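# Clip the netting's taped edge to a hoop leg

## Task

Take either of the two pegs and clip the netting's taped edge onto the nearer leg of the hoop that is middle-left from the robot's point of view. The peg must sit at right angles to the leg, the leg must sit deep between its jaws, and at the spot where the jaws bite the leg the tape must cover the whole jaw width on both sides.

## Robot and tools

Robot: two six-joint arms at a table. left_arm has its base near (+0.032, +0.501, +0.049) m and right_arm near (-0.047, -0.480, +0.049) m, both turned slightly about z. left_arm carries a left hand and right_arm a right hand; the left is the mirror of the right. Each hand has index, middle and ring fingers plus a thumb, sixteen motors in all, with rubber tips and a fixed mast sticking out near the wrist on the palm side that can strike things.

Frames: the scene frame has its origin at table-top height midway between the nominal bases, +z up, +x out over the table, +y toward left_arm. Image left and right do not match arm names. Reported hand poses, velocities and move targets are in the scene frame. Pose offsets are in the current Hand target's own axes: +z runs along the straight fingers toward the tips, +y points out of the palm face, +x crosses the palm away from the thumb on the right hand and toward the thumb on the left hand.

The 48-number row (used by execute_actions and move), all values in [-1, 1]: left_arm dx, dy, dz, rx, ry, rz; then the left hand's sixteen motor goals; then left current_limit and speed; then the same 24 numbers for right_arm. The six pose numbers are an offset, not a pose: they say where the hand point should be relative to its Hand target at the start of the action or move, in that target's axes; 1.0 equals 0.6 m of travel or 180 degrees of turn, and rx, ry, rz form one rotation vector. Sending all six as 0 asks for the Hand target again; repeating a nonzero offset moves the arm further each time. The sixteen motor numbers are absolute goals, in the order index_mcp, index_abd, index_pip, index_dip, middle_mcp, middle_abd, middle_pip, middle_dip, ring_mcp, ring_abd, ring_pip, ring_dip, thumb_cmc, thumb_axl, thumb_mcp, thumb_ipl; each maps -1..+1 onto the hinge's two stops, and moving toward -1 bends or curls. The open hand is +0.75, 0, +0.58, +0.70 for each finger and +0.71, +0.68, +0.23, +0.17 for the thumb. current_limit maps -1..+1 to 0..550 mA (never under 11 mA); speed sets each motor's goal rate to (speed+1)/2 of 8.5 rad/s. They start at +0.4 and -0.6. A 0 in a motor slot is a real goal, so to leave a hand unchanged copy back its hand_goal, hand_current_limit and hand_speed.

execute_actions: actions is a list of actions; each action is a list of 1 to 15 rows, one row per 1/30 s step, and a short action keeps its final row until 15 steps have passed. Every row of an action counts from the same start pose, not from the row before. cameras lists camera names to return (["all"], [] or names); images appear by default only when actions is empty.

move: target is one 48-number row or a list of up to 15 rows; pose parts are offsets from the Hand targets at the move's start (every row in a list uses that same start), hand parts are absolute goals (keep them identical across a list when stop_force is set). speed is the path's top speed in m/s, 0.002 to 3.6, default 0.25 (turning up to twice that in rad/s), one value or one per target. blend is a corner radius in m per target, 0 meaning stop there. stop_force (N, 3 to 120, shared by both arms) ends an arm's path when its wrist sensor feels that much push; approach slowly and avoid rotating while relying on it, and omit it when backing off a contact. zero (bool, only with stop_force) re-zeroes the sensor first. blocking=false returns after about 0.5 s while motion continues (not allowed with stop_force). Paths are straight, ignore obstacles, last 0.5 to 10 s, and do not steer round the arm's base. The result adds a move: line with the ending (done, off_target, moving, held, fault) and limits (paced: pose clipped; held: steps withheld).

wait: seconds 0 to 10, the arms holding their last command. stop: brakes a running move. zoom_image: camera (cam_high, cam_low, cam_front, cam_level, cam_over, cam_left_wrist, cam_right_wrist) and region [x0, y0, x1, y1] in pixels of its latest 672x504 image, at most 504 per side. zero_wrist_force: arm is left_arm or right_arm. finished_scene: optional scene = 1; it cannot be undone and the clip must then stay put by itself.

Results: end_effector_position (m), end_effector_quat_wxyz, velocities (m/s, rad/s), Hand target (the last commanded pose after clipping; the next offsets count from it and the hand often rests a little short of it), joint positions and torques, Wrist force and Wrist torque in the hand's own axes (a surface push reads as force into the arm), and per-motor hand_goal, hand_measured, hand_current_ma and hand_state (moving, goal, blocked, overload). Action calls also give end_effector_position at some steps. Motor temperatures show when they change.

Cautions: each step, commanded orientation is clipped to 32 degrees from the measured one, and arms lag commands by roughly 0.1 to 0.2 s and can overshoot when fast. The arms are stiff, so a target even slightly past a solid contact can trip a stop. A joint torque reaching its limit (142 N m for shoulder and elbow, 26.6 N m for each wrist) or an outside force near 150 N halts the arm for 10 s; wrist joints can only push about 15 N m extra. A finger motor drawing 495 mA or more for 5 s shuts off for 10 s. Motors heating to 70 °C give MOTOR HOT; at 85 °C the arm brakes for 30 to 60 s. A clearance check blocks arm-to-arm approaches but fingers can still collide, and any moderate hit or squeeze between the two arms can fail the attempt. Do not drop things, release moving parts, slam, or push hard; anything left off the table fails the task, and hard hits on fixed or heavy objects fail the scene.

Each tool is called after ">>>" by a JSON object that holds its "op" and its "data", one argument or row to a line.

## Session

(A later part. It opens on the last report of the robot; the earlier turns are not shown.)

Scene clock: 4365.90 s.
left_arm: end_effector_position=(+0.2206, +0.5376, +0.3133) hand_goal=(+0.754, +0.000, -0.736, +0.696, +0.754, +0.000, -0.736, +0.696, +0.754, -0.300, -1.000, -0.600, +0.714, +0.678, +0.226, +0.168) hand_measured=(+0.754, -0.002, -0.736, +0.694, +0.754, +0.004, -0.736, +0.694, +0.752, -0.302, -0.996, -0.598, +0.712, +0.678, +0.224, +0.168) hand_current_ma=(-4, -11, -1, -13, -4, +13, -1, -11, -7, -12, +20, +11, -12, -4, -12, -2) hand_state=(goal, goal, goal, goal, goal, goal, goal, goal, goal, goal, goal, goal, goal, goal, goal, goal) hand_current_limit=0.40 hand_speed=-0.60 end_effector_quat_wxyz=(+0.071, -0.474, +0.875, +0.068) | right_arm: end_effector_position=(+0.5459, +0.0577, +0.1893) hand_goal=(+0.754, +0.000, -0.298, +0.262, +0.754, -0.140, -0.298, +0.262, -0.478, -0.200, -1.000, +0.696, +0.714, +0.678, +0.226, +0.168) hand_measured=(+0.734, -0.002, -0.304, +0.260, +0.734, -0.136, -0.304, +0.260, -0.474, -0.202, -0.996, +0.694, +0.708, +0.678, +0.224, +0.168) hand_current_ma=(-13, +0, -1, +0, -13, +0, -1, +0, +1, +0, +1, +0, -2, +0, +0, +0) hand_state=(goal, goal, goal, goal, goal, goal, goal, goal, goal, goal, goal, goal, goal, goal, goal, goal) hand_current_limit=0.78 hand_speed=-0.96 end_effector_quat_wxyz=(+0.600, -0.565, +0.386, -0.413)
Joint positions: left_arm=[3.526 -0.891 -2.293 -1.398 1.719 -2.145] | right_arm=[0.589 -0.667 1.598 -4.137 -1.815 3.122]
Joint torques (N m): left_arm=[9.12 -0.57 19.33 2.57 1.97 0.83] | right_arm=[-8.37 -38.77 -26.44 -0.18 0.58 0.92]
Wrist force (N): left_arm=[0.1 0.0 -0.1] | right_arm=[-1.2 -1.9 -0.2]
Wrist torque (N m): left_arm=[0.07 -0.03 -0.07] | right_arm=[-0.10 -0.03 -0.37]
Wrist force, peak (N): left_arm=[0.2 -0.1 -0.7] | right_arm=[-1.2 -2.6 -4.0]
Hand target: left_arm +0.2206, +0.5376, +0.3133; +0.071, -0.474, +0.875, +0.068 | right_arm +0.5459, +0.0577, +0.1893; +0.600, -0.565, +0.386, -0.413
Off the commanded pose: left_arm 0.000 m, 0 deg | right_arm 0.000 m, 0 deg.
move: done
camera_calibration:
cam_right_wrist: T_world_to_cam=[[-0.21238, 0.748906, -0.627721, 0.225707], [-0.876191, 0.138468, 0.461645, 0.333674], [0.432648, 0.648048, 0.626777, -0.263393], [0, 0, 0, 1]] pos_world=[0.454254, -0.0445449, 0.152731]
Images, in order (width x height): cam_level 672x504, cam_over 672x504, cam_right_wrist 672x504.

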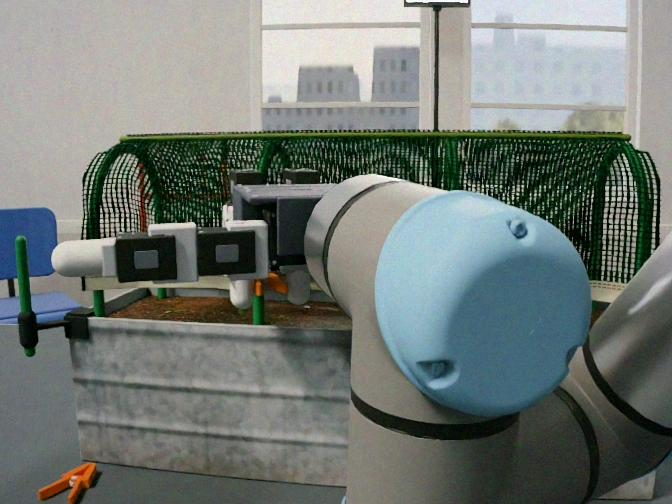

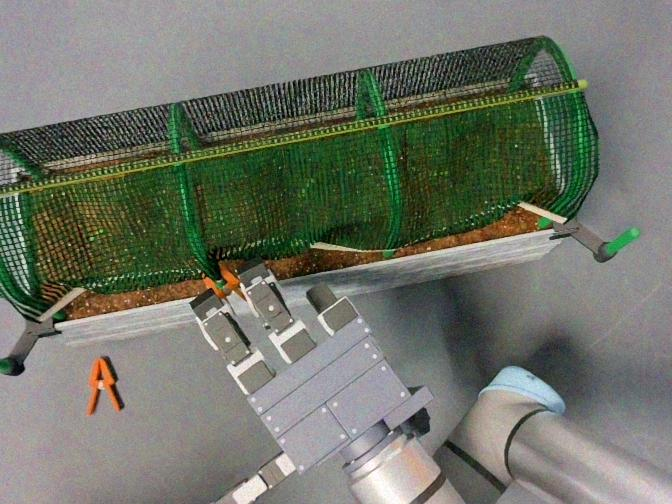

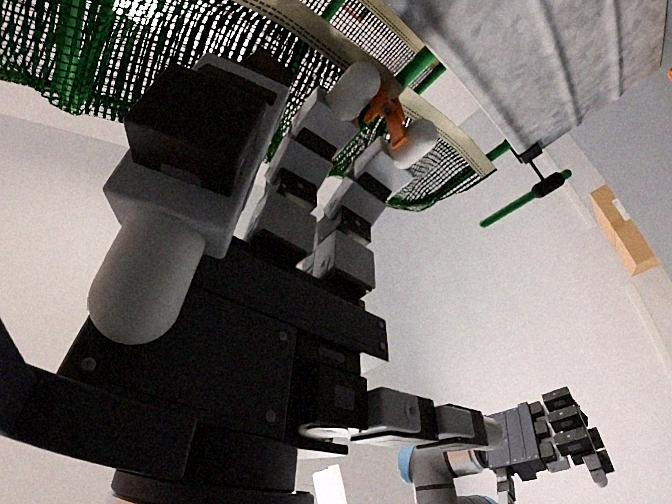

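>>> {"op": "move", "data": {
  "target": [
    [0,0,0,0,0,0, 0.754,0,-0.737,0.696,0.754,0,-0.737,0.696,0.754,-0.3,-1,-0.6,0.714,0.678,0.226,0.168,0.4,-0.6, 0,0,0,0,0,0, 0.754,0.3,-0.299,0.261,0.754,-0.4,-0.299,0.261,-0.479,-0.3,-1,0.696,0.714,0.678,0.226,0.168,0.4,-0.9],
    [0,0,0,0,0,0, 0.754,0,-0.737,0.696,0.754,0,-0.737,0.696,0.754,-0.3,-1,-0.6,0.714,0.678,0.226,0.168,0.4,-0.6, 0,0,-0.1,0,0,0, 0.754,0.3,-0.299,0.261,0.754,-0.4,-0.299,0.261,-0.479,-0.3,-1,0.696,0.714,0.678,0.226,0.168,0.4,-0.9],
    [0,0,0,0,0,0, 0.754,0,-0.737,0.696,0.754,0,-0.737,0.696,0.754,-0.3,-1,-0.6,0.714,0.678,0.226,0.168,0.4,-0.6, 0.23,-0.02,-0.23,0,0,0, 0.754,0.3,-0.299,0.261,0.754,-0.4,-0.299,0.261,-0.479,-0.3,-1,0.696,0.714,0.678,0.226,0.168,0.4,-0.9]
  ],
  "speed": [0.05,0.05,0.15],
  "cameras": ["all"]
}}

>>> {"op": "zoom_image", "data": {
  "camera": "cam_over",
  "region": [190, 240, 260, 310]
}}

>>> {"op": "zoom_image", "data": {
  "camera": "cam_level",
  "region": [210, 250, 310, 330]
}}

>>> {"op": "zoom_image", "data": {
  "camera": "cam_front",
  "region": [250, 240, 350, 340]
}}

>>> {"op": "zoom_image", "data": {
  "camera": "cam_low",
  "region": [320, 130, 410, 180]
}}

Scene clock: 4386.37 s.
left_arm: end_effector_position=(+0.2206, +0.5376, +0.3133) hand_goal=(+0.754, +0.000, -0.736, +0.696, +0.754, +0.000, -0.736, +0.696, +0.754, -0.300, -1.000, -0.600, +0.714, +0.678, +0.226, +0.168) hand_measured=(+0.754, -0.002, -0.736, +0.694, +0.754, +0.004, -0.736, +0.694, +0.752, -0.302, -0.996, -0.598, +0.712, +0.678, +0.224, +0.168) hand_current_ma=(-4, -11, -1, -13, -4, +13, -1, -11, -7, -12, +20, +11, -12, -4, -12, -2) hand_state=(goal, goal, goal, goal, goal, goal, goal, goal, goal, goal, goal, goal, goal, goal, goal, goal) hand_current_limit=0.40 hand_speed=-0.60 end_effector_quat_wxyz=(+0.071, -0.474, +0.875, +0.068) | right_arm: end_effector_position=(+0.4665, -0.1207, +0.1930) hand_goal=(+0.754, +0.300, -0.298, +0.262, +0.754, -0.400, -0.298, +0.262, -0.478, -0.300, -1.000, +0.696, +0.714, +0.678, +0.226, +0.168) hand_measured=(+0.736, +0.298, -0.304, +0.260, +0.736, -0.396, -0.304, +0.260, -0.474, -0.296, -0.996, +0.694, +0.708, +0.678, +0.224, +0.168) hand_current_ma=(-12, +0, -1, +0, -12, +0, -1, +0, +1, +0, +1, +0, -2, +0, +0, +0) hand_state=(goal, goal, goal, goal, goal, goal, goal, goal, goal, goal, goal, goal, goal, goal, goal, goal) hand_current_limit=0.40 hand_speed=-0.90 end_effector_quat_wxyz=(+0.600, -0.565, +0.386, -0.413)
Joint positions: left_arm=[3.526 -0.891 -2.293 -1.398 1.719 -2.145] | right_arm=[0.329 -0.885 2.173 -4.492 -1.556 3.139]
Joint torques (N m): left_arm=[8.88 -0.55 19.43 2.76 1.96 0.86] | right_arm=[-8.74 -45.03 4.2 -3.04 1.94 1.49]
Wrist force (N): left_arm=[0.1 0.1 0.1] | right_arm=[-0.8 -2.4 0.3]
Wrist torque (N m): left_arm=[0.05 -0.03 -0.06] | right_arm=[-0.17 -0.05 -0.36]
Wrist force, peak (N): left_arm=[0.6 -0.4 0.0] | right_arm=[-1.9 -2.1 0.2]
Hand target: left_arm +0.2206, +0.5376, +0.3133; +0.071, -0.474, +0.875, +0.068 | right_arm +0.4664, -0.1209, +0.1931; +0.600, -0.565, +0.386, -0.413
Off the commanded pose: left_arm 0.000 m, 0 deg | right_arm 0.000 m, 0 deg.
move: done
camera_calibration:
cam_left_wrist: T_world_to_cam=[[0.954089, 0.290284, 0.0738172, -0.418469], [0.177019, -0.745282, 0.642821, 0.112634], [0.241615, -0.600242, -0.762451, 0.628287], [0, 0, 0, 1]] pos_world=[0.227515, 0.582543, 0.437525]
cam_right_wrist: T_world_to_cam=[[-0.2123, 0.748917, -0.627735, 0.344862], [-0.876143, 0.13862, 0.461691, 0.286987], [0.432785, 0.648003, 0.626729, -0.115757], [0, 0, 0, 1]] pos_world=[0.374754, -0.223045, 0.156531]

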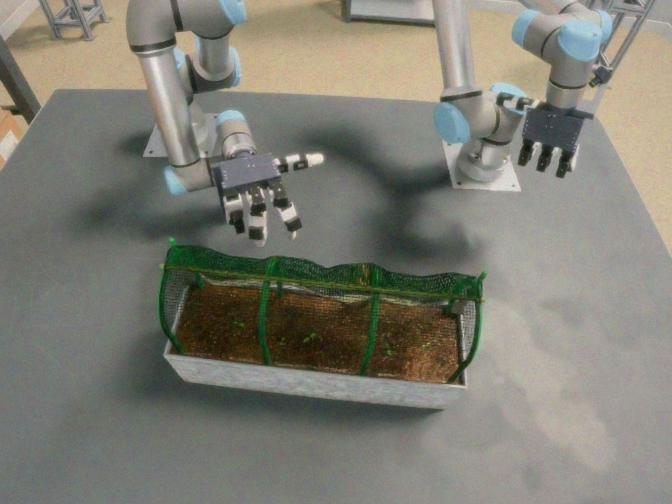

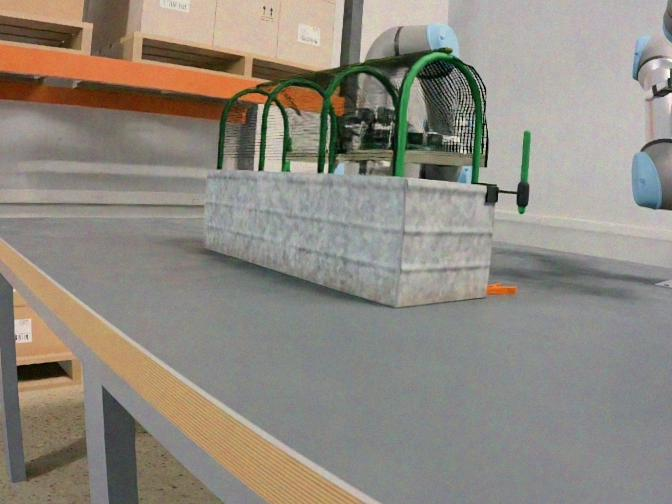

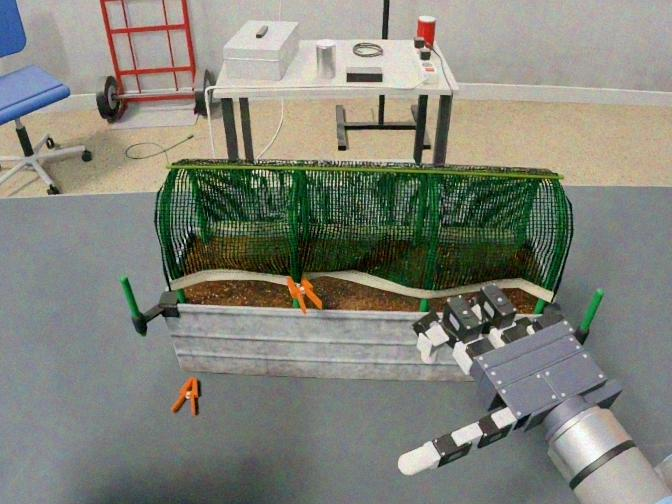

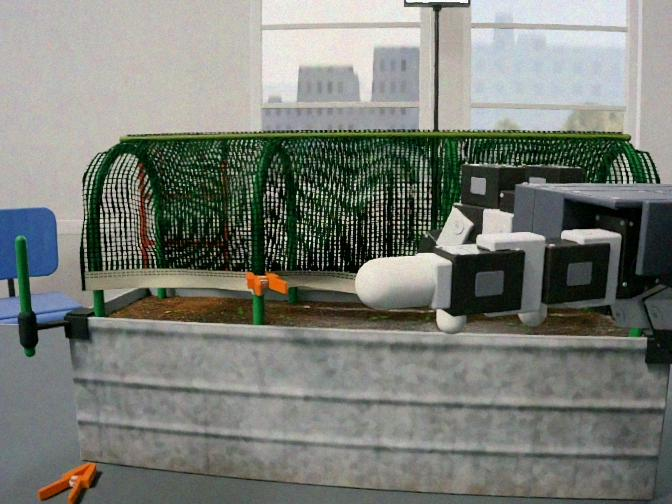

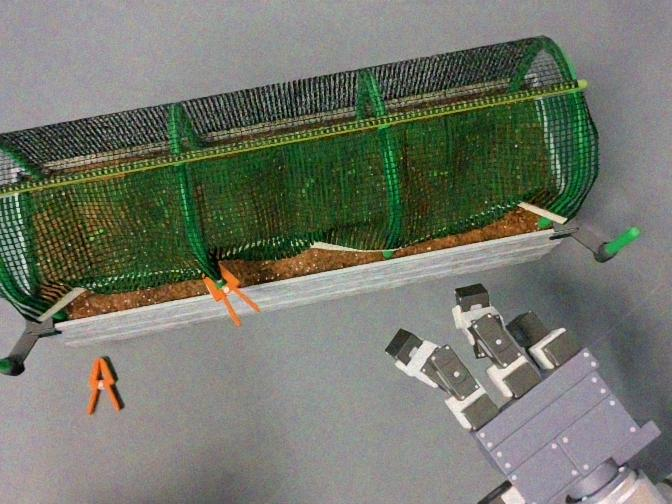

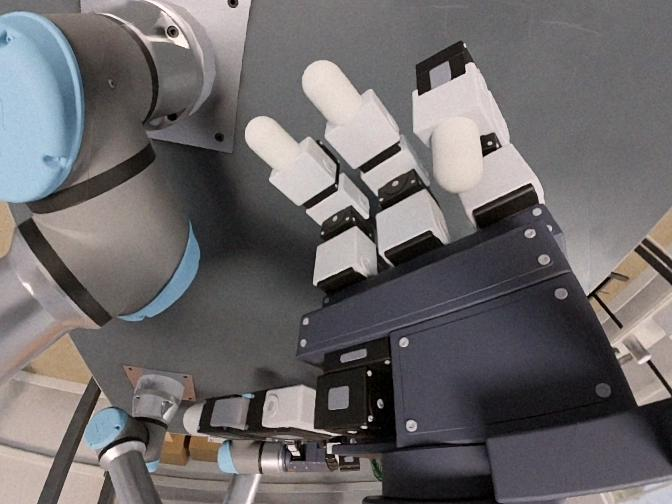

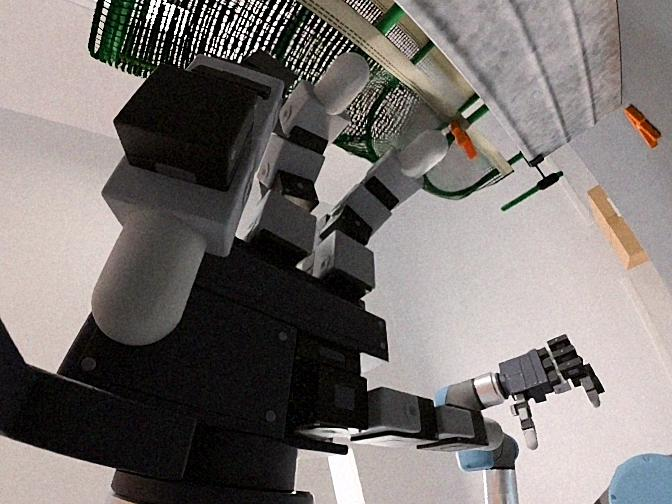

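Scaled by 7.200 from the camera's 672x504 image, which has a finer 960x720 frame.

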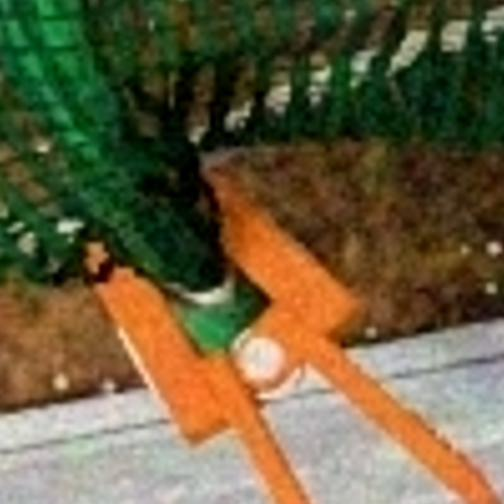

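Scaled by 5.040 from the camera's 672x504 image, which has a finer 960x720 frame.

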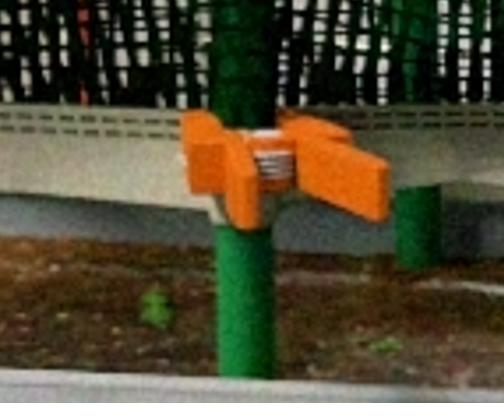

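Scaled by 5.040 from the camera's 672x504 image, which has a finer 960x720 frame.

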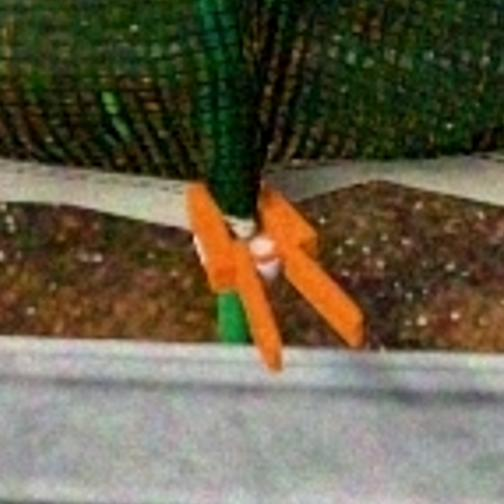

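Scaled by 5.600 from the camera's 672x504 image, which has a finer 960x720 frame.

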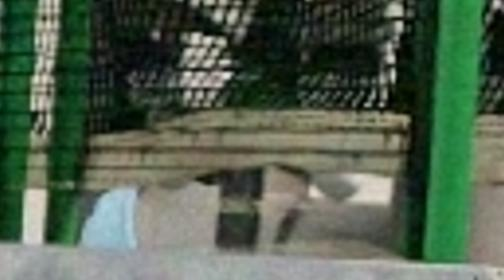

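>>> {"op": "zoom_image", "data": {
  "camera": "cam_level",
  "region": [240, 262, 300, 307]
}}

>>> {"op": "zoom_image", "data": {
  "camera": "cam_front",
  "region": [280, 270, 330, 320]
}}

>>> {"op": "zoom_image", "data": {
  "camera": "cam_over",
  "region": [195, 260, 245, 310]
}}

>>> {"op": "zoom_image", "data": {
  "camera": "cam_high",
  "region": [340, 240, 400, 300]
}}

>>> {"op": "zoom_image", "data": {
  "camera": "cam_right_wrist",
  "region": [410, 60, 510, 160]
}}

Scaled by 8.400 from the camera's 672x504 image, which has a finer 960x720 frame.

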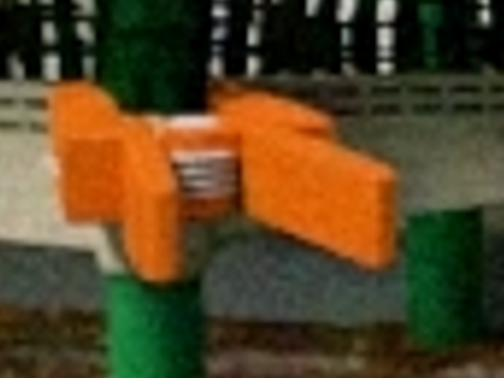

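Scaled by 10.080 from the camera's 672x504 image, which has a finer 960x720 frame.

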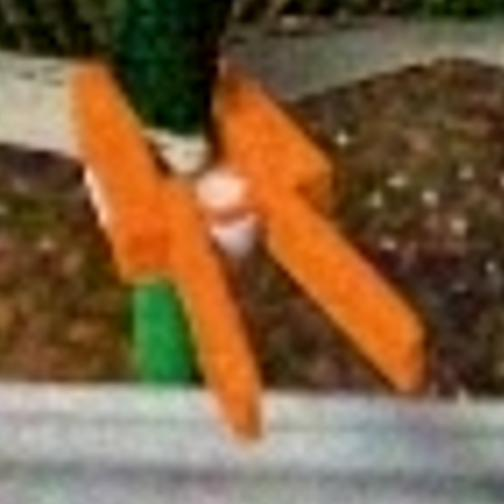

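Scaled by 10.080 from the camera's 672x504 image, which has a finer 960x720 frame.

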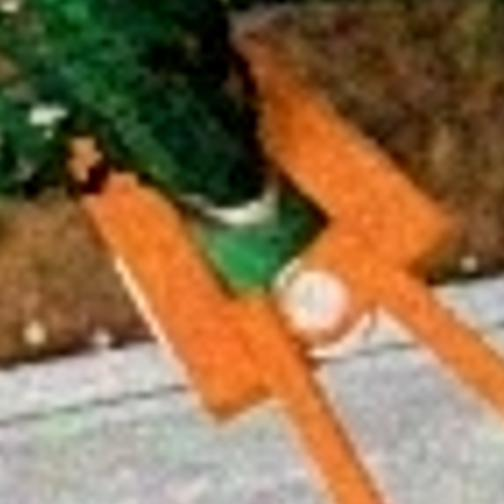

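Scaled by 8.400 from the camera's 672x504 image, which has a finer 960x720 frame.

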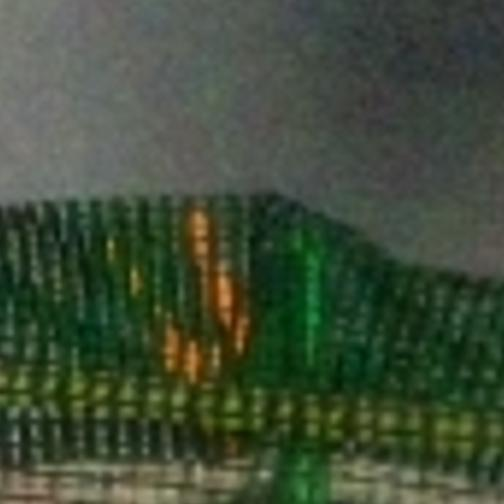

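Scaled by 5.040 from the camera's 672x504 image, which has a finer 960x720 frame.

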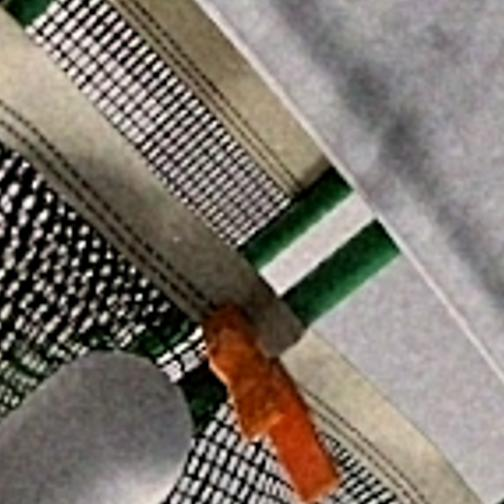

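>>> {"op": "move", "data": {
  "target": [
    [0,0,0,0,0,0, 0.754,0,-0.737,0.696,0.754,0,-0.737,0.696,0.754,-0.3,-1,-0.6,0.714,0.678,0.226,0.168,0.4,-0.6, -0.23,0.02,0.13,0,0,0, 0.754,0.3,-0.299,0.261,0.754,-0.45,-0.299,0.261,-0.479,-0.3,-1,0.696,0.714,0.678,0.226,0.168,0.4,-0.9],
    [0,0,0,0,0,0, 0.754,0,-0.737,0.696,0.754,0,-0.737,0.696,0.754,-0.3,-1,-0.6,0.714,0.678,0.226,0.168,0.4,-0.6, -0.23,0.02,0.23,0,0,0, 0.754,0.3,-0.299,0.261,0.754,-0.45,-0.299,0.261,-0.479,-0.3,-1,0.696,0.714,0.678,0.226,0.168,0.4,-0.9]
  ],
  "speed": [0.15,0.06],
  "cameras": ["cam_over","cam_right_wrist"]
}}

>>> {"op": "zoom_image", "data": {
  "camera": "cam_over",
  "region": [190, 250, 270, 330]
}}

>>> {"op": "zoom_image", "data": {
  "camera": "cam_right_wrist",
  "region": [320, 40, 460, 180]
}}

Scene clock: 4507.17 s.
left_arm: end_effector_position=(+0.2206, +0.5376, +0.3133) hand_goal=(+0.754, +0.000, -0.736, +0.696, +0.754, +0.000, -0.736, +0.696, +0.754, -0.300, -1.000, -0.600, +0.714, +0.678, +0.226, +0.168) hand_measured=(+0.754, -0.002, -0.736, +0.694, +0.754, +0.004, -0.736, +0.694, +0.752, -0.302, -0.996, -0.598, +0.712, +0.678, +0.224, +0.168) hand_current_ma=(-4, -11, -1, -13, -4, +13, -1, -11, -7, -12, +20, +11, -12, -4, -12, -2) hand_state=(goal, goal, goal, goal, goal, goal, goal, goal, goal, goal, goal, goal, goal, goal, goal, goal) hand_current_limit=0.40 hand_speed=-0.60 end_effector_quat_wxyz=(+0.071, -0.474, +0.875, +0.068) | right_arm: end_effector_position=(+0.5458, +0.0576, +0.1893) hand_goal=(+0.754, +0.300, -0.298, +0.262, +0.754, -0.450, -0.298, +0.262, -0.478, -0.300, -1.000, +0.696, +0.714, +0.678, +0.226, +0.168) hand_measured=(+0.736, +0.298, -0.304, +0.260, +0.736, -0.448, -0.304, +0.260, -0.474, -0.296, -0.996, +0.694, +0.708, +0.678, +0.224, +0.168) hand_current_ma=(-12, +0, -1, +0, -12, +0, -1, +0, +1, +0, +1, +0, -2, +0, +0, +0) hand_state=(goal, goal, goal, goal, goal, goal, goal, goal, goal, goal, goal, goal, goal, goal, goal, goal) hand_current_limit=0.40 hand_speed=-0.90 end_effector_quat_wxyz=(+0.600, -0.565, +0.386, -0.413)
Joint positions: left_arm=[3.526 -0.891 -2.293 -1.398 1.719 -2.145] | right_arm=[0.589 -0.668 1.598 -4.137 -1.815 3.122]
Joint torques (N m): left_arm=[9.05 -0.14 19.7 2.82 1.81 0.88] | right_arm=[-8.5 -39.51 -28.19 -0.27 2.04 1.4]
Wrist force (N): left_arm=[0.3 0.1 -0.3] | right_arm=[-1.2 -1.7 -0.5]
Wrist torque (N m): left_arm=[0.09 -0.06 -0.06] | right_arm=[-0.09 -0.02 -0.36]
Wrist force, peak (N): left_arm=[0.3 -0.4 -0.5] | right_arm=[-0.8 -2.6 0.3]
Hand target: left_arm +0.2206, +0.5376, +0.3133; +0.071, -0.474, +0.875, +0.068 | right_arm +0.5459, +0.0577, +0.1893; +0.600, -0.565, +0.386, -0.413
Off the commanded pose: left_arm 0.000 m, 0 deg | right_arm 0.000 m, 0 deg.
move: done
camera_calibration:
cam_right_wrist: T_world_to_cam=[[-0.21238, 0.748906, -0.627721, 0.225739], [-0.876191, 0.138468, 0.461645, 0.333513], [0.432648, 0.648048, 0.626777, -0.263242], [0, 0, 0, 1]] pos_world=[0.454054, -0.0446449, 0.152731]
Images, in order (width x height): cam_over 672x504, cam_right_wrist 672x504.

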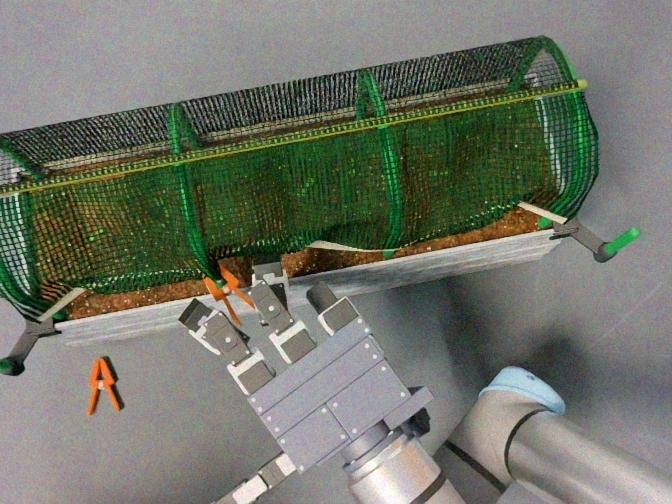

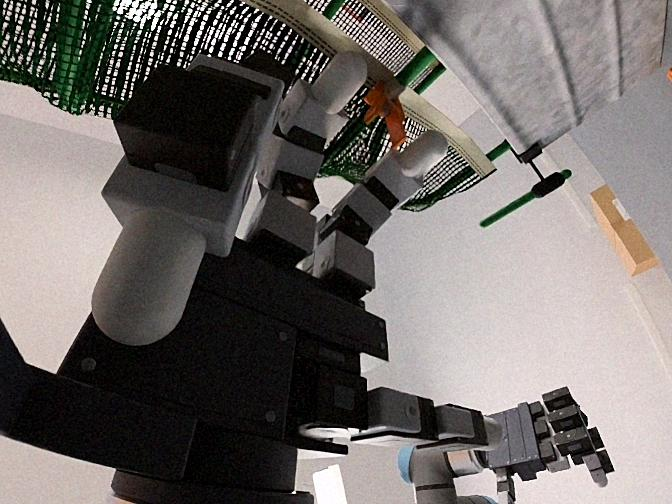

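Scaled by 6.300 from the camera's 672x504 image, which has a finer 960x720 frame.

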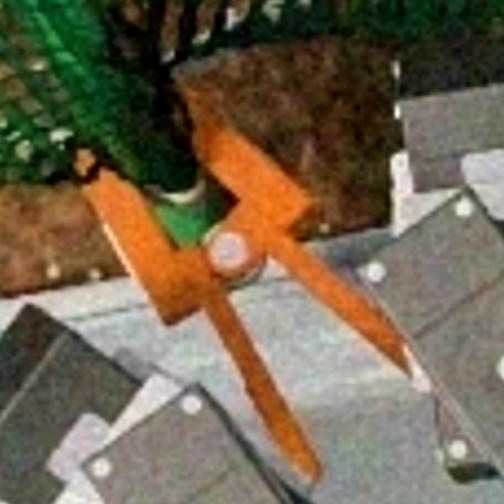

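Scaled by 3.600 from the camera's 672x504 image, which has a finer 960x720 frame.

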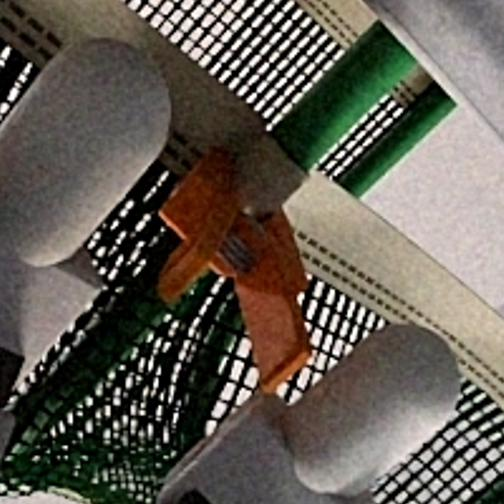

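>>> {"op": "move", "data": {
  "target": [
    [0,0,0,0,0,0, 0.754,0,-0.737,0.696,0.754,0,-0.737,0.696,0.754,-0.3,-1,-0.6,0.714,0.678,0.226,0.168,0.4,-0.6, 0,0,0,0,0,0, 0.754,0.03,-0.299,0.261,0.754,-0.16,-0.299,0.261,-0.479,-0.3,-1,0.696,0.714,0.678,0.226,0.168,0.4,-0.93],
    [0,0,0,0,0,0, 0.754,0,-0.737,0.696,0.754,0,-0.737,0.696,0.754,-0.3,-1,-0.6,0.714,0.678,0.226,0.168,0.4,-0.6, 0,0,0,0,0,0, 0.754,-0.1,-0.299,0.261,0.754,-0.02,-0.299,0.261,-0.479,-0.3,-1,0.696,0.714,0.678,0.226,0.168,0.4,-0.96],
    [0,0,0,0,0,0, 0.754,0,-0.737,0.696,0.754,0,-0.737,0.696,0.754,-0.3,-1,-0.6,0.714,0.678,0.226,0.168,0.4,-0.6, 0,0,0,0,0,0, 0.754,-0.24,-0.299,0.261,0.754,0.1,-0.299,0.261,-0.479,-0.3,-1,0.696,0.714,0.678,0.226,0.168,0.4,-0.96]
  ],
  "speed": 0.05,
  "cameras": ["cam_over","cam_right_wrist"]
}}

>>> {"op": "zoom_image", "data": {
  "camera": "cam_over",
  "region": [190, 250, 270, 330]
}}

>>> {"op": "zoom_image", "data": {
  "camera": "cam_right_wrist",
  "region": [320, 40, 460, 180]
}}

Scene clock: 4543.13 s.
left_arm: end_effector_position=(+0.2206, +0.5376, +0.3133) hand_goal=(+0.754, +0.000, -0.736, +0.696, +0.754, +0.000, -0.736, +0.696, +0.754, -0.300, -1.000, -0.600, +0.714, +0.678, +0.226, +0.168) hand_measured=(+0.754, -0.002, -0.736, +0.694, +0.754, +0.004, -0.736, +0.694, +0.752, -0.302, -0.996, -0.598, +0.712, +0.678, +0.224, +0.168) hand_current_ma=(-4, -11, -1, -13, -4, +13, -1, -11, -7, -12, +20, +11, -12, -4, -12, -2) hand_state=(goal, goal, goal, goal, goal, goal, goal, goal, goal, goal, goal, goal, goal, goal, goal, goal) hand_current_limit=0.40 hand_speed=-0.60 end_effector_quat_wxyz=(+0.071, -0.474, +0.875, +0.068) | right_arm: end_effector_position=(+0.5459, +0.0577, +0.1893) hand_goal=(+0.754, -0.240, -0.298, +0.262, +0.754, +0.100, -0.298, +0.262, -0.478, -0.300, -1.000, +0.696, +0.714, +0.678, +0.226, +0.168) hand_measured=(+0.738, -0.128, -0.302, +0.260, +0.736, -0.004, -0.302, +0.260, -0.474, -0.296, -0.996, +0.694, +0.708, +0.678, +0.224, +0.168) hand_current_ma=(-8, +192, -1, +0, -12, -171, -1, +0, +1, +0, +1, +0, -2, +0, +0, +0) hand_state=(goal, blocked, goal, goal, goal, blocked, goal, goal, goal, goal, goal, goal, goal, goal, goal, goal) hand_current_limit=0.40 hand_speed=-0.96 end_effector_quat_wxyz=(+0.600, -0.565, +0.386, -0.413)
Joint positions: left_arm=[3.526 -0.891 -2.293 -1.398 1.719 -2.145] | right_arm=[0.589 -0.667 1.598 -4.137 -1.815 3.122]
Joint torques (N m): left_arm=[9.24 -0.2 19.77 2.85 1.79 0.79] | right_arm=[-7.11 -39.42 -25.79 -0.31 1.46 1.39]
Wrist force (N): left_arm=[0.0 -0.3 0.2] | right_arm=[-1.2 -1.4 0.5]
Wrist torque (N m): left_arm=[-0.01 -0.01 -0.06] | right_arm=[-0.12 -0.07 -0.35]
Wrist force, peak (N): left_arm=[0.4 -0.6 0.0] | right_arm=[-1.6 -1.9 -0.1]
Hand target: left_arm +0.2206, +0.5376, +0.3133; +0.071, -0.474, +0.875, +0.068 | right_arm +0.5459, +0.0577, +0.1893; +0.600, -0.565, +0.386, -0.413
Off the commanded pose: left_arm 0.000 m, 0 deg | right_arm 0.000 m, 0 deg.
move: done
camera_calibration:
cam_right_wrist: T_world_to_cam=[[-0.21238, 0.748906, -0.627721, 0.225707], [-0.876191, 0.138468, 0.461645, 0.333674], [0.432648, 0.648048, 0.626777, -0.263393], [0, 0, 0, 1]] pos_world=[0.454254, -0.0445449, 0.152731]
Images, in order (width x height): cam_over 672x504, cam_right_wrist 672x504.

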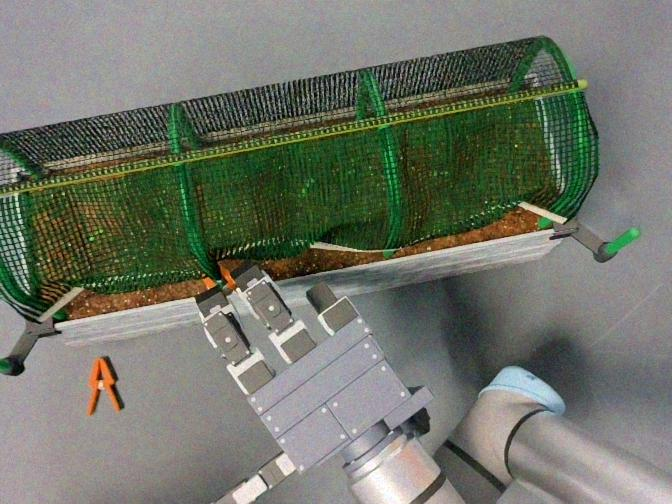

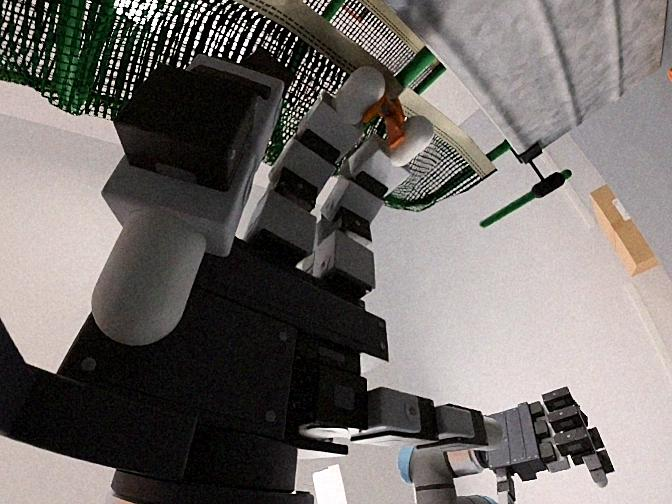

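Scaled by 6.300 from the camera's 672x504 image, which has a finer 960x720 frame.

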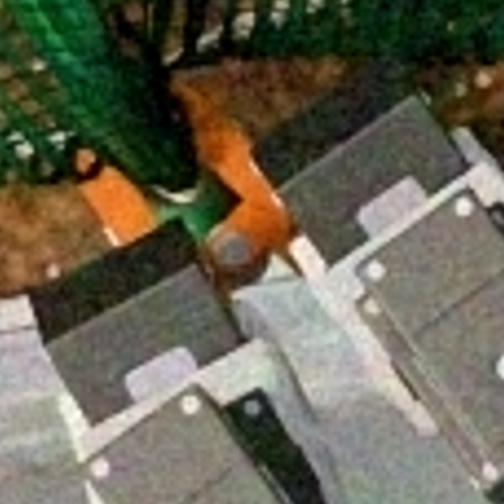

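Scaled by 3.600 from the camera's 672x504 image, which has a finer 960x720 frame.

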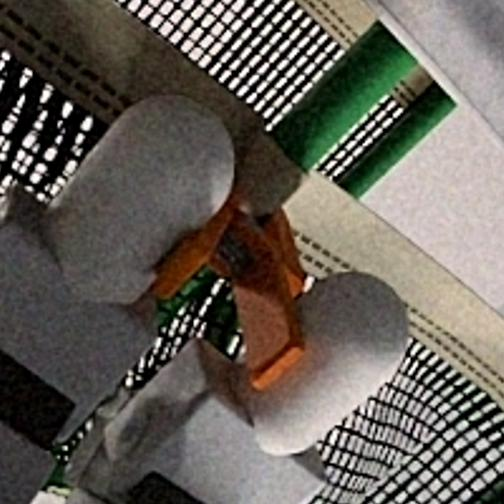

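>>> {"op": "move", "data": {
  "target": [
    [0,0,0,0,0,0, 0.754,0,-0.737,0.696,0.754,0,-0.737,0.696,0.754,-0.3,-1,-0.6,0.714,0.678,0.226,0.168,0.4,-0.6, 0,0,0,0,0,0, 0.754,-0.36,-0.299,0.261,0.754,0.24,-0.299,0.261,-0.479,-0.3,-1,0.696,0.714,0.678,0.226,0.168,0.6,-0.96],
    [0,0,0,0,0,0, 0.754,0,-0.737,0.696,0.754,0,-0.737,0.696,0.754,-0.3,-1,-0.6,0.714,0.678,0.226,0.168,0.4,-0.6, 0,0,0,0,0,0, 0.754,-0.46,-0.299,0.261,0.754,0.34,-0.299,0.261,-0.479,-0.3,-1,0.696,0.714,0.678,0.226,0.168,0.78,-0.96]
  ],
  "speed": 0.05,
  "cameras": ["cam_over","cam_right_wrist"]
}}

>>> {"op": "zoom_image", "data": {
  "camera": "cam_over",
  "region": [190, 240, 260, 310]
}}

>>> {"op": "zoom_image", "data": {
  "camera": "cam_right_wrist",
  "region": [340, 20, 460, 140]
}}

Scene clock: 4557.23 s.
left_arm: end_effector_position=(+0.2206, +0.5376, +0.3133) hand_goal=(+0.754, +0.000, -0.736, +0.696, +0.754, +0.000, -0.736, +0.696, +0.754, -0.300, -1.000, -0.600, +0.714, +0.678, +0.226, +0.168) hand_measured=(+0.754, -0.002, -0.736, +0.694, +0.754, +0.004, -0.736, +0.694, +0.752, -0.302, -0.996, -0.598, +0.712, +0.678, +0.224, +0.168) hand_current_ma=(-4, -11, -1, -13, -4, +13, -1, -11, -7, -12, +20, +11, -12, -4, -12, -2) hand_state=(goal, goal, goal, goal, goal, goal, goal, goal, goal, goal, goal, goal, goal, goal, goal, goal) hand_current_limit=0.40 hand_speed=-0.60 end_effector_quat_wxyz=(+0.071, -0.474, +0.875, +0.068) | right_arm: end_effector_position=(+0.5459, +0.0577, +0.1893) hand_goal=(+0.754, -0.460, -0.298, +0.262, +0.754, +0.340, -0.298, +0.262, -0.478, -0.300, -1.000, +0.696, +0.714, +0.678, +0.226, +0.168) hand_measured=(+0.748, -0.200, -0.316, +0.258, +0.736, +0.020, -0.316, +0.254, -0.474, -0.296, -0.996, +0.694, +0.708, +0.678, +0.224, +0.168) hand_current_ma=(-2, +489, -10, -1, -12, -489, -11, -3, +1, +0, +1, +0, -2, +0, +0, +0) hand_state=(goal, blocked, goal, goal, goal, blocked, goal, goal, goal, goal, goal, goal, goal, goal, goal, goal) hand_current_limit=0.78 hand_speed=-0.96 end_effector_quat_wxyz=(+0.600, -0.565, +0.386, -0.413)
Joint positions: left_arm=[3.526 -0.891 -2.293 -1.398 1.719 -2.145] | right_arm=[0.589 -0.667 1.598 -4.137 -1.815 3.122]
Joint torques (N m): left_arm=[9.18 -0.45 19.45 2.89 1.8 0.76] | right_arm=[-5.71 -39.82 -26.35 -0.86 0.48 1.07]
Wrist force (N): left_arm=[0.1 -0.4 0.0] | right_arm=[-1.1 -1.7 -0.1]
Wrist torque (N m): left_arm=[0.00 -0.03 -0.05] | right_arm=[-0.09 -0.04 -0.36]
Wrist force, peak (N): left_arm=[0.1 -0.1 -0.7] | right_arm=[-1.4 -2.0 -0.3]
Hand target: left_arm +0.2206, +0.5376, +0.3133; +0.071, -0.474, +0.875, +0.068 | right_arm +0.5459, +0.0577, +0.1893; +0.600, -0.565, +0.386, -0.413
Off the commanded pose: left_arm 0.000 m, 0 deg | right_arm 0.000 m, 0 deg.
move: done
camera_calibration:
cam_right_wrist: T_world_to_cam=[[-0.21238, 0.748906, -0.627721, 0.225707], [-0.876191, 0.138468, 0.461645, 0.333674], [0.432648, 0.648048, 0.626777, -0.263393], [0, 0, 0, 1]] pos_world=[0.454254, -0.0445449, 0.152731]
Images, in order (width x height): cam_over 672x504, cam_right_wrist 672x504.

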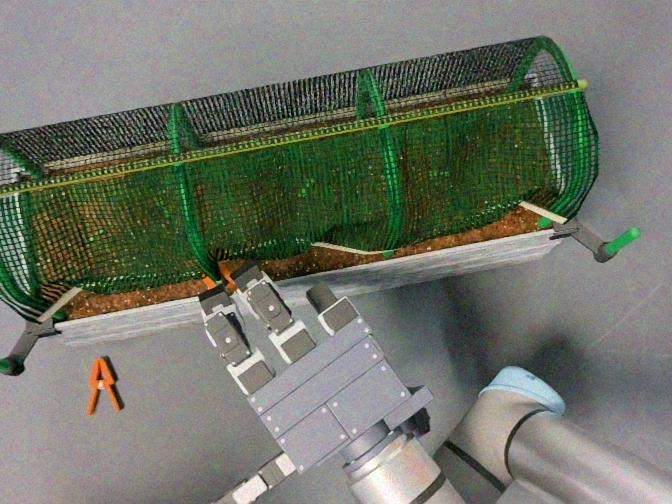

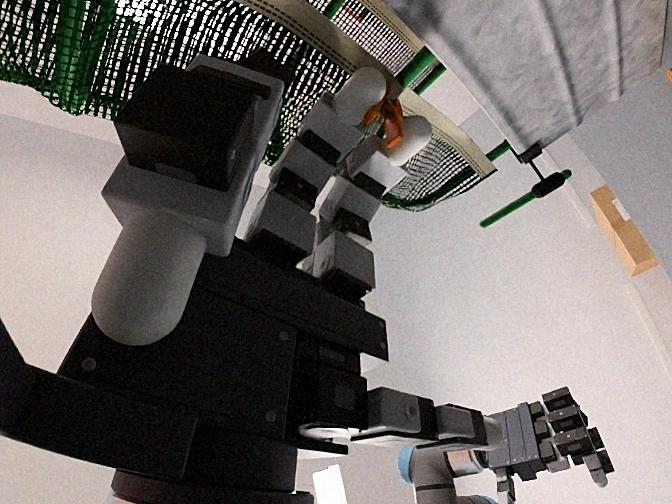

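Scaled by 7.200 from the camera's 672x504 image, which has a finer 960x720 frame.

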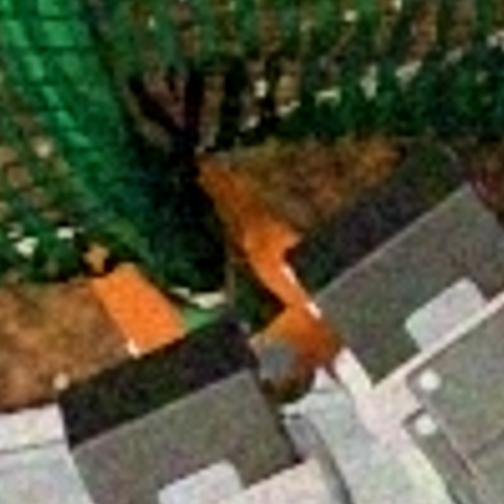

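Scaled by 4.200 from the camera's 672x504 image, which has a finer 960x720 frame.

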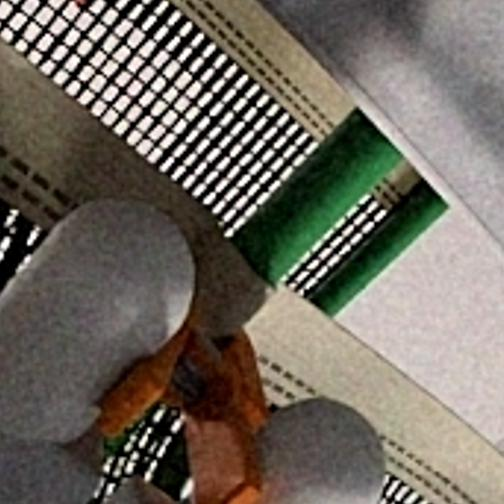

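>>> {"op": "move", "data": {
  "target": [0,0,0,0,0,0, 0.754,0,-0.737,0.696,0.754,0,-0.737,0.696,0.754,-0.3,-1,-0.6,0.714,0.678,0.226,0.168,0.4,-0.6, 0,0.0083,-0.0005,0,0,0, 0.754,-0.46,-0.299,0.261,0.754,0.34,-0.299,0.261,-0.479,-0.3,-1,0.696,0.714,0.678,0.226,0.168,0.78,-0.96],
  "speed": 0.01,
  "stop_force": 5,
  "cameras": ["cam_over","cam_right_wrist","cam_level"]
}}

>>> {"op": "zoom_image", "data": {
  "camera": "cam_over",
  "region": [190, 240, 260, 310]
}}

>>> {"op": "zoom_image", "data": {
  "camera": "cam_right_wrist",
  "region": [340, 20, 460, 140]
}}

>>> {"op": "zoom_image", "data": {
  "camera": "cam_level",
  "region": [230, 262, 300, 322]
}}

Scene clock: 4576.13 s.
left_arm: end_effector_position=(+0.2206, +0.5376, +0.3133) hand_goal=(+0.754, +0.000, -0.736, +0.696, +0.754, +0.000, -0.736, +0.696, +0.754, -0.300, -1.000, -0.600, +0.714, +0.678, +0.226, +0.168) hand_measured=(+0.754, -0.002, -0.736, +0.694, +0.754, +0.004, -0.736, +0.694, +0.752, -0.302, -0.996, -0.598, +0.712, +0.678, +0.224, +0.168) hand_current_ma=(-4, -11, -1, -13, -4, +13, -1, -11, -7, -12, +20, +11, -12, -4, -12, -2) hand_state=(goal, goal, goal, goal, goal, goal, goal, goal, goal, goal, goal, goal, goal, goal, goal, goal) hand_current_limit=0.40 hand_speed=-0.60 end_effector_quat_wxyz=(+0.071, -0.474, +0.875, +0.068) | right_arm: end_effector_position=(+0.5460, +0.0577, +0.1843) hand_goal=(+0.754, -0.460, -0.298, +0.262, +0.754, +0.340, -0.298, +0.262, -0.478, -0.300, -1.000, +0.696, +0.714, +0.678, +0.226, +0.168) hand_measured=(+0.750, -0.202, -0.316, +0.256, +0.736, +0.020, -0.316, +0.254, -0.474, -0.296, -0.996, +0.694, +0.708, +0.678, +0.224, +0.168) hand_current_ma=(-1, +490, -10, -1, -12, -489, -11, -3, +1, +0, +1, +0, -2, +0, +0, +0) hand_state=(goal, blocked, goal, goal, goal, blocked, goal, goal, goal, goal, goal, goal, goal, goal, goal, goal) hand_current_limit=0.78 hand_speed=-0.96 end_effector_quat_wxyz=(+0.600, -0.565, +0.386, -0.413)
Joint positions: left_arm=[3.526 -0.891 -2.293 -1.398 1.719 -2.145] | right_arm=[0.589 -0.658 1.596 -4.145 -1.815 3.122]
Joint torques (N m): left_arm=[8.95 -0.38 19.51 2.97 1.74 0.68] | right_arm=[-8.02 -38.86 -27.17 -2.99 1.83 1.38]
Wrist force (N): left_arm=[0.1 -0.6 0.3] | right_arm=[-1.1 -2.1 -0.4]
Wrist torque (N m): left_arm=[-0.06 -0.02 -0.06] | right_arm=[-0.06 -0.04 -0.36]
Wrist force, peak (N): left_arm=[0.4 -0.4 -0.4] | right_arm=[-1.4 -2.3 -0.4]
Hand target: left_arm +0.2206, +0.5376, +0.3133; +0.071, -0.474, +0.875, +0.068 | right_arm +0.5460, +0.0577, +0.1843; +0.600, -0.565, +0.386, -0.413
Off the commanded pose: left_arm 0.000 m, 0 deg | right_arm 0.000 m, 0 deg.
move: done
camera_calibration:
cam_right_wrist: T_world_to_cam=[[-0.21238, 0.748906, -0.627721, 0.222643], [-0.876191, 0.138468, 0.461645, 0.335996], [0.432648, 0.648048, 0.626777, -0.260194], [0, 0, 0, 1]] pos_world=[0.454254, -0.0446449, 0.147731]
Images, in order (width x height): cam_level 672x504, cam_over 672x504, cam_right_wrist 672x504.

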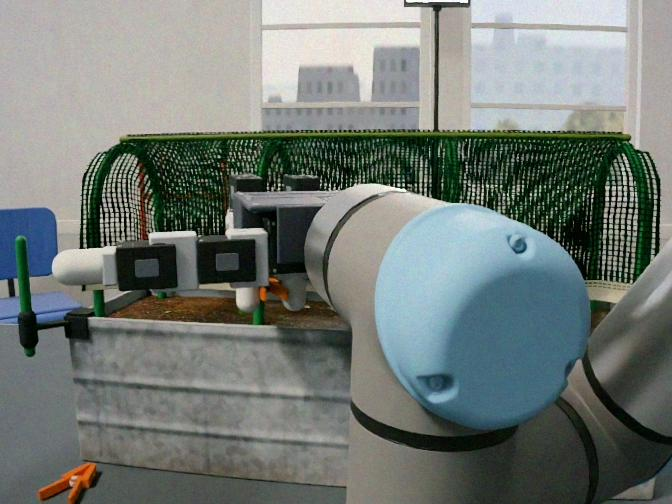

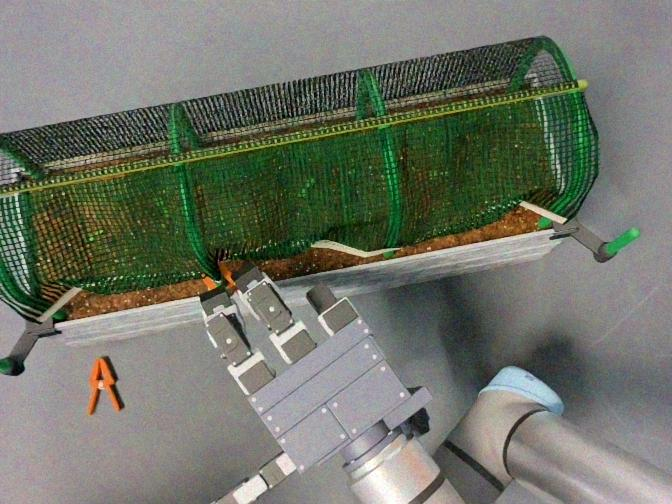

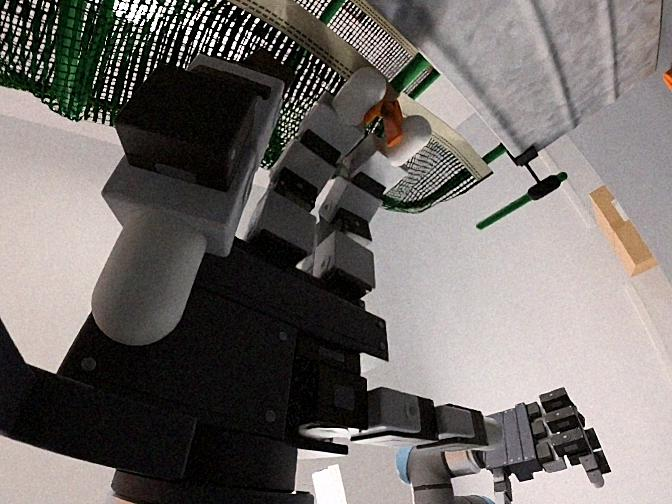

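Scaled by 7.200 from the camera's 672x504 image, which has a finer 960x720 frame.

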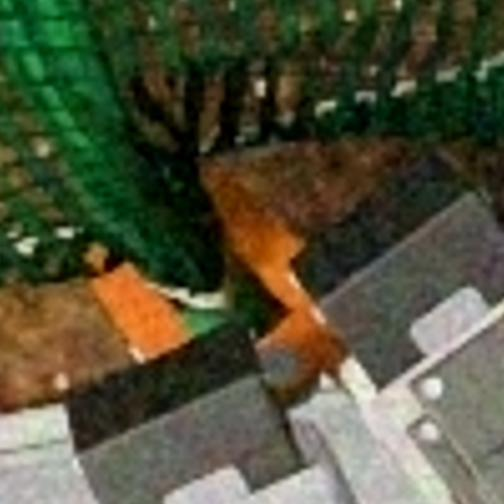

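Scaled by 4.200 from the camera's 672x504 image, which has a finer 960x720 frame.

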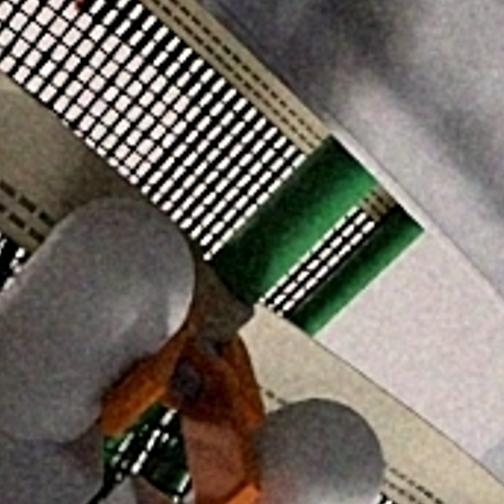

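Scaled by 7.200 from the camera's 672x504 image, which has a finer 960x720 frame.

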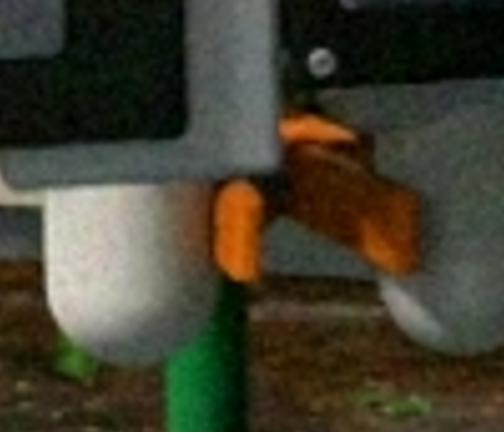

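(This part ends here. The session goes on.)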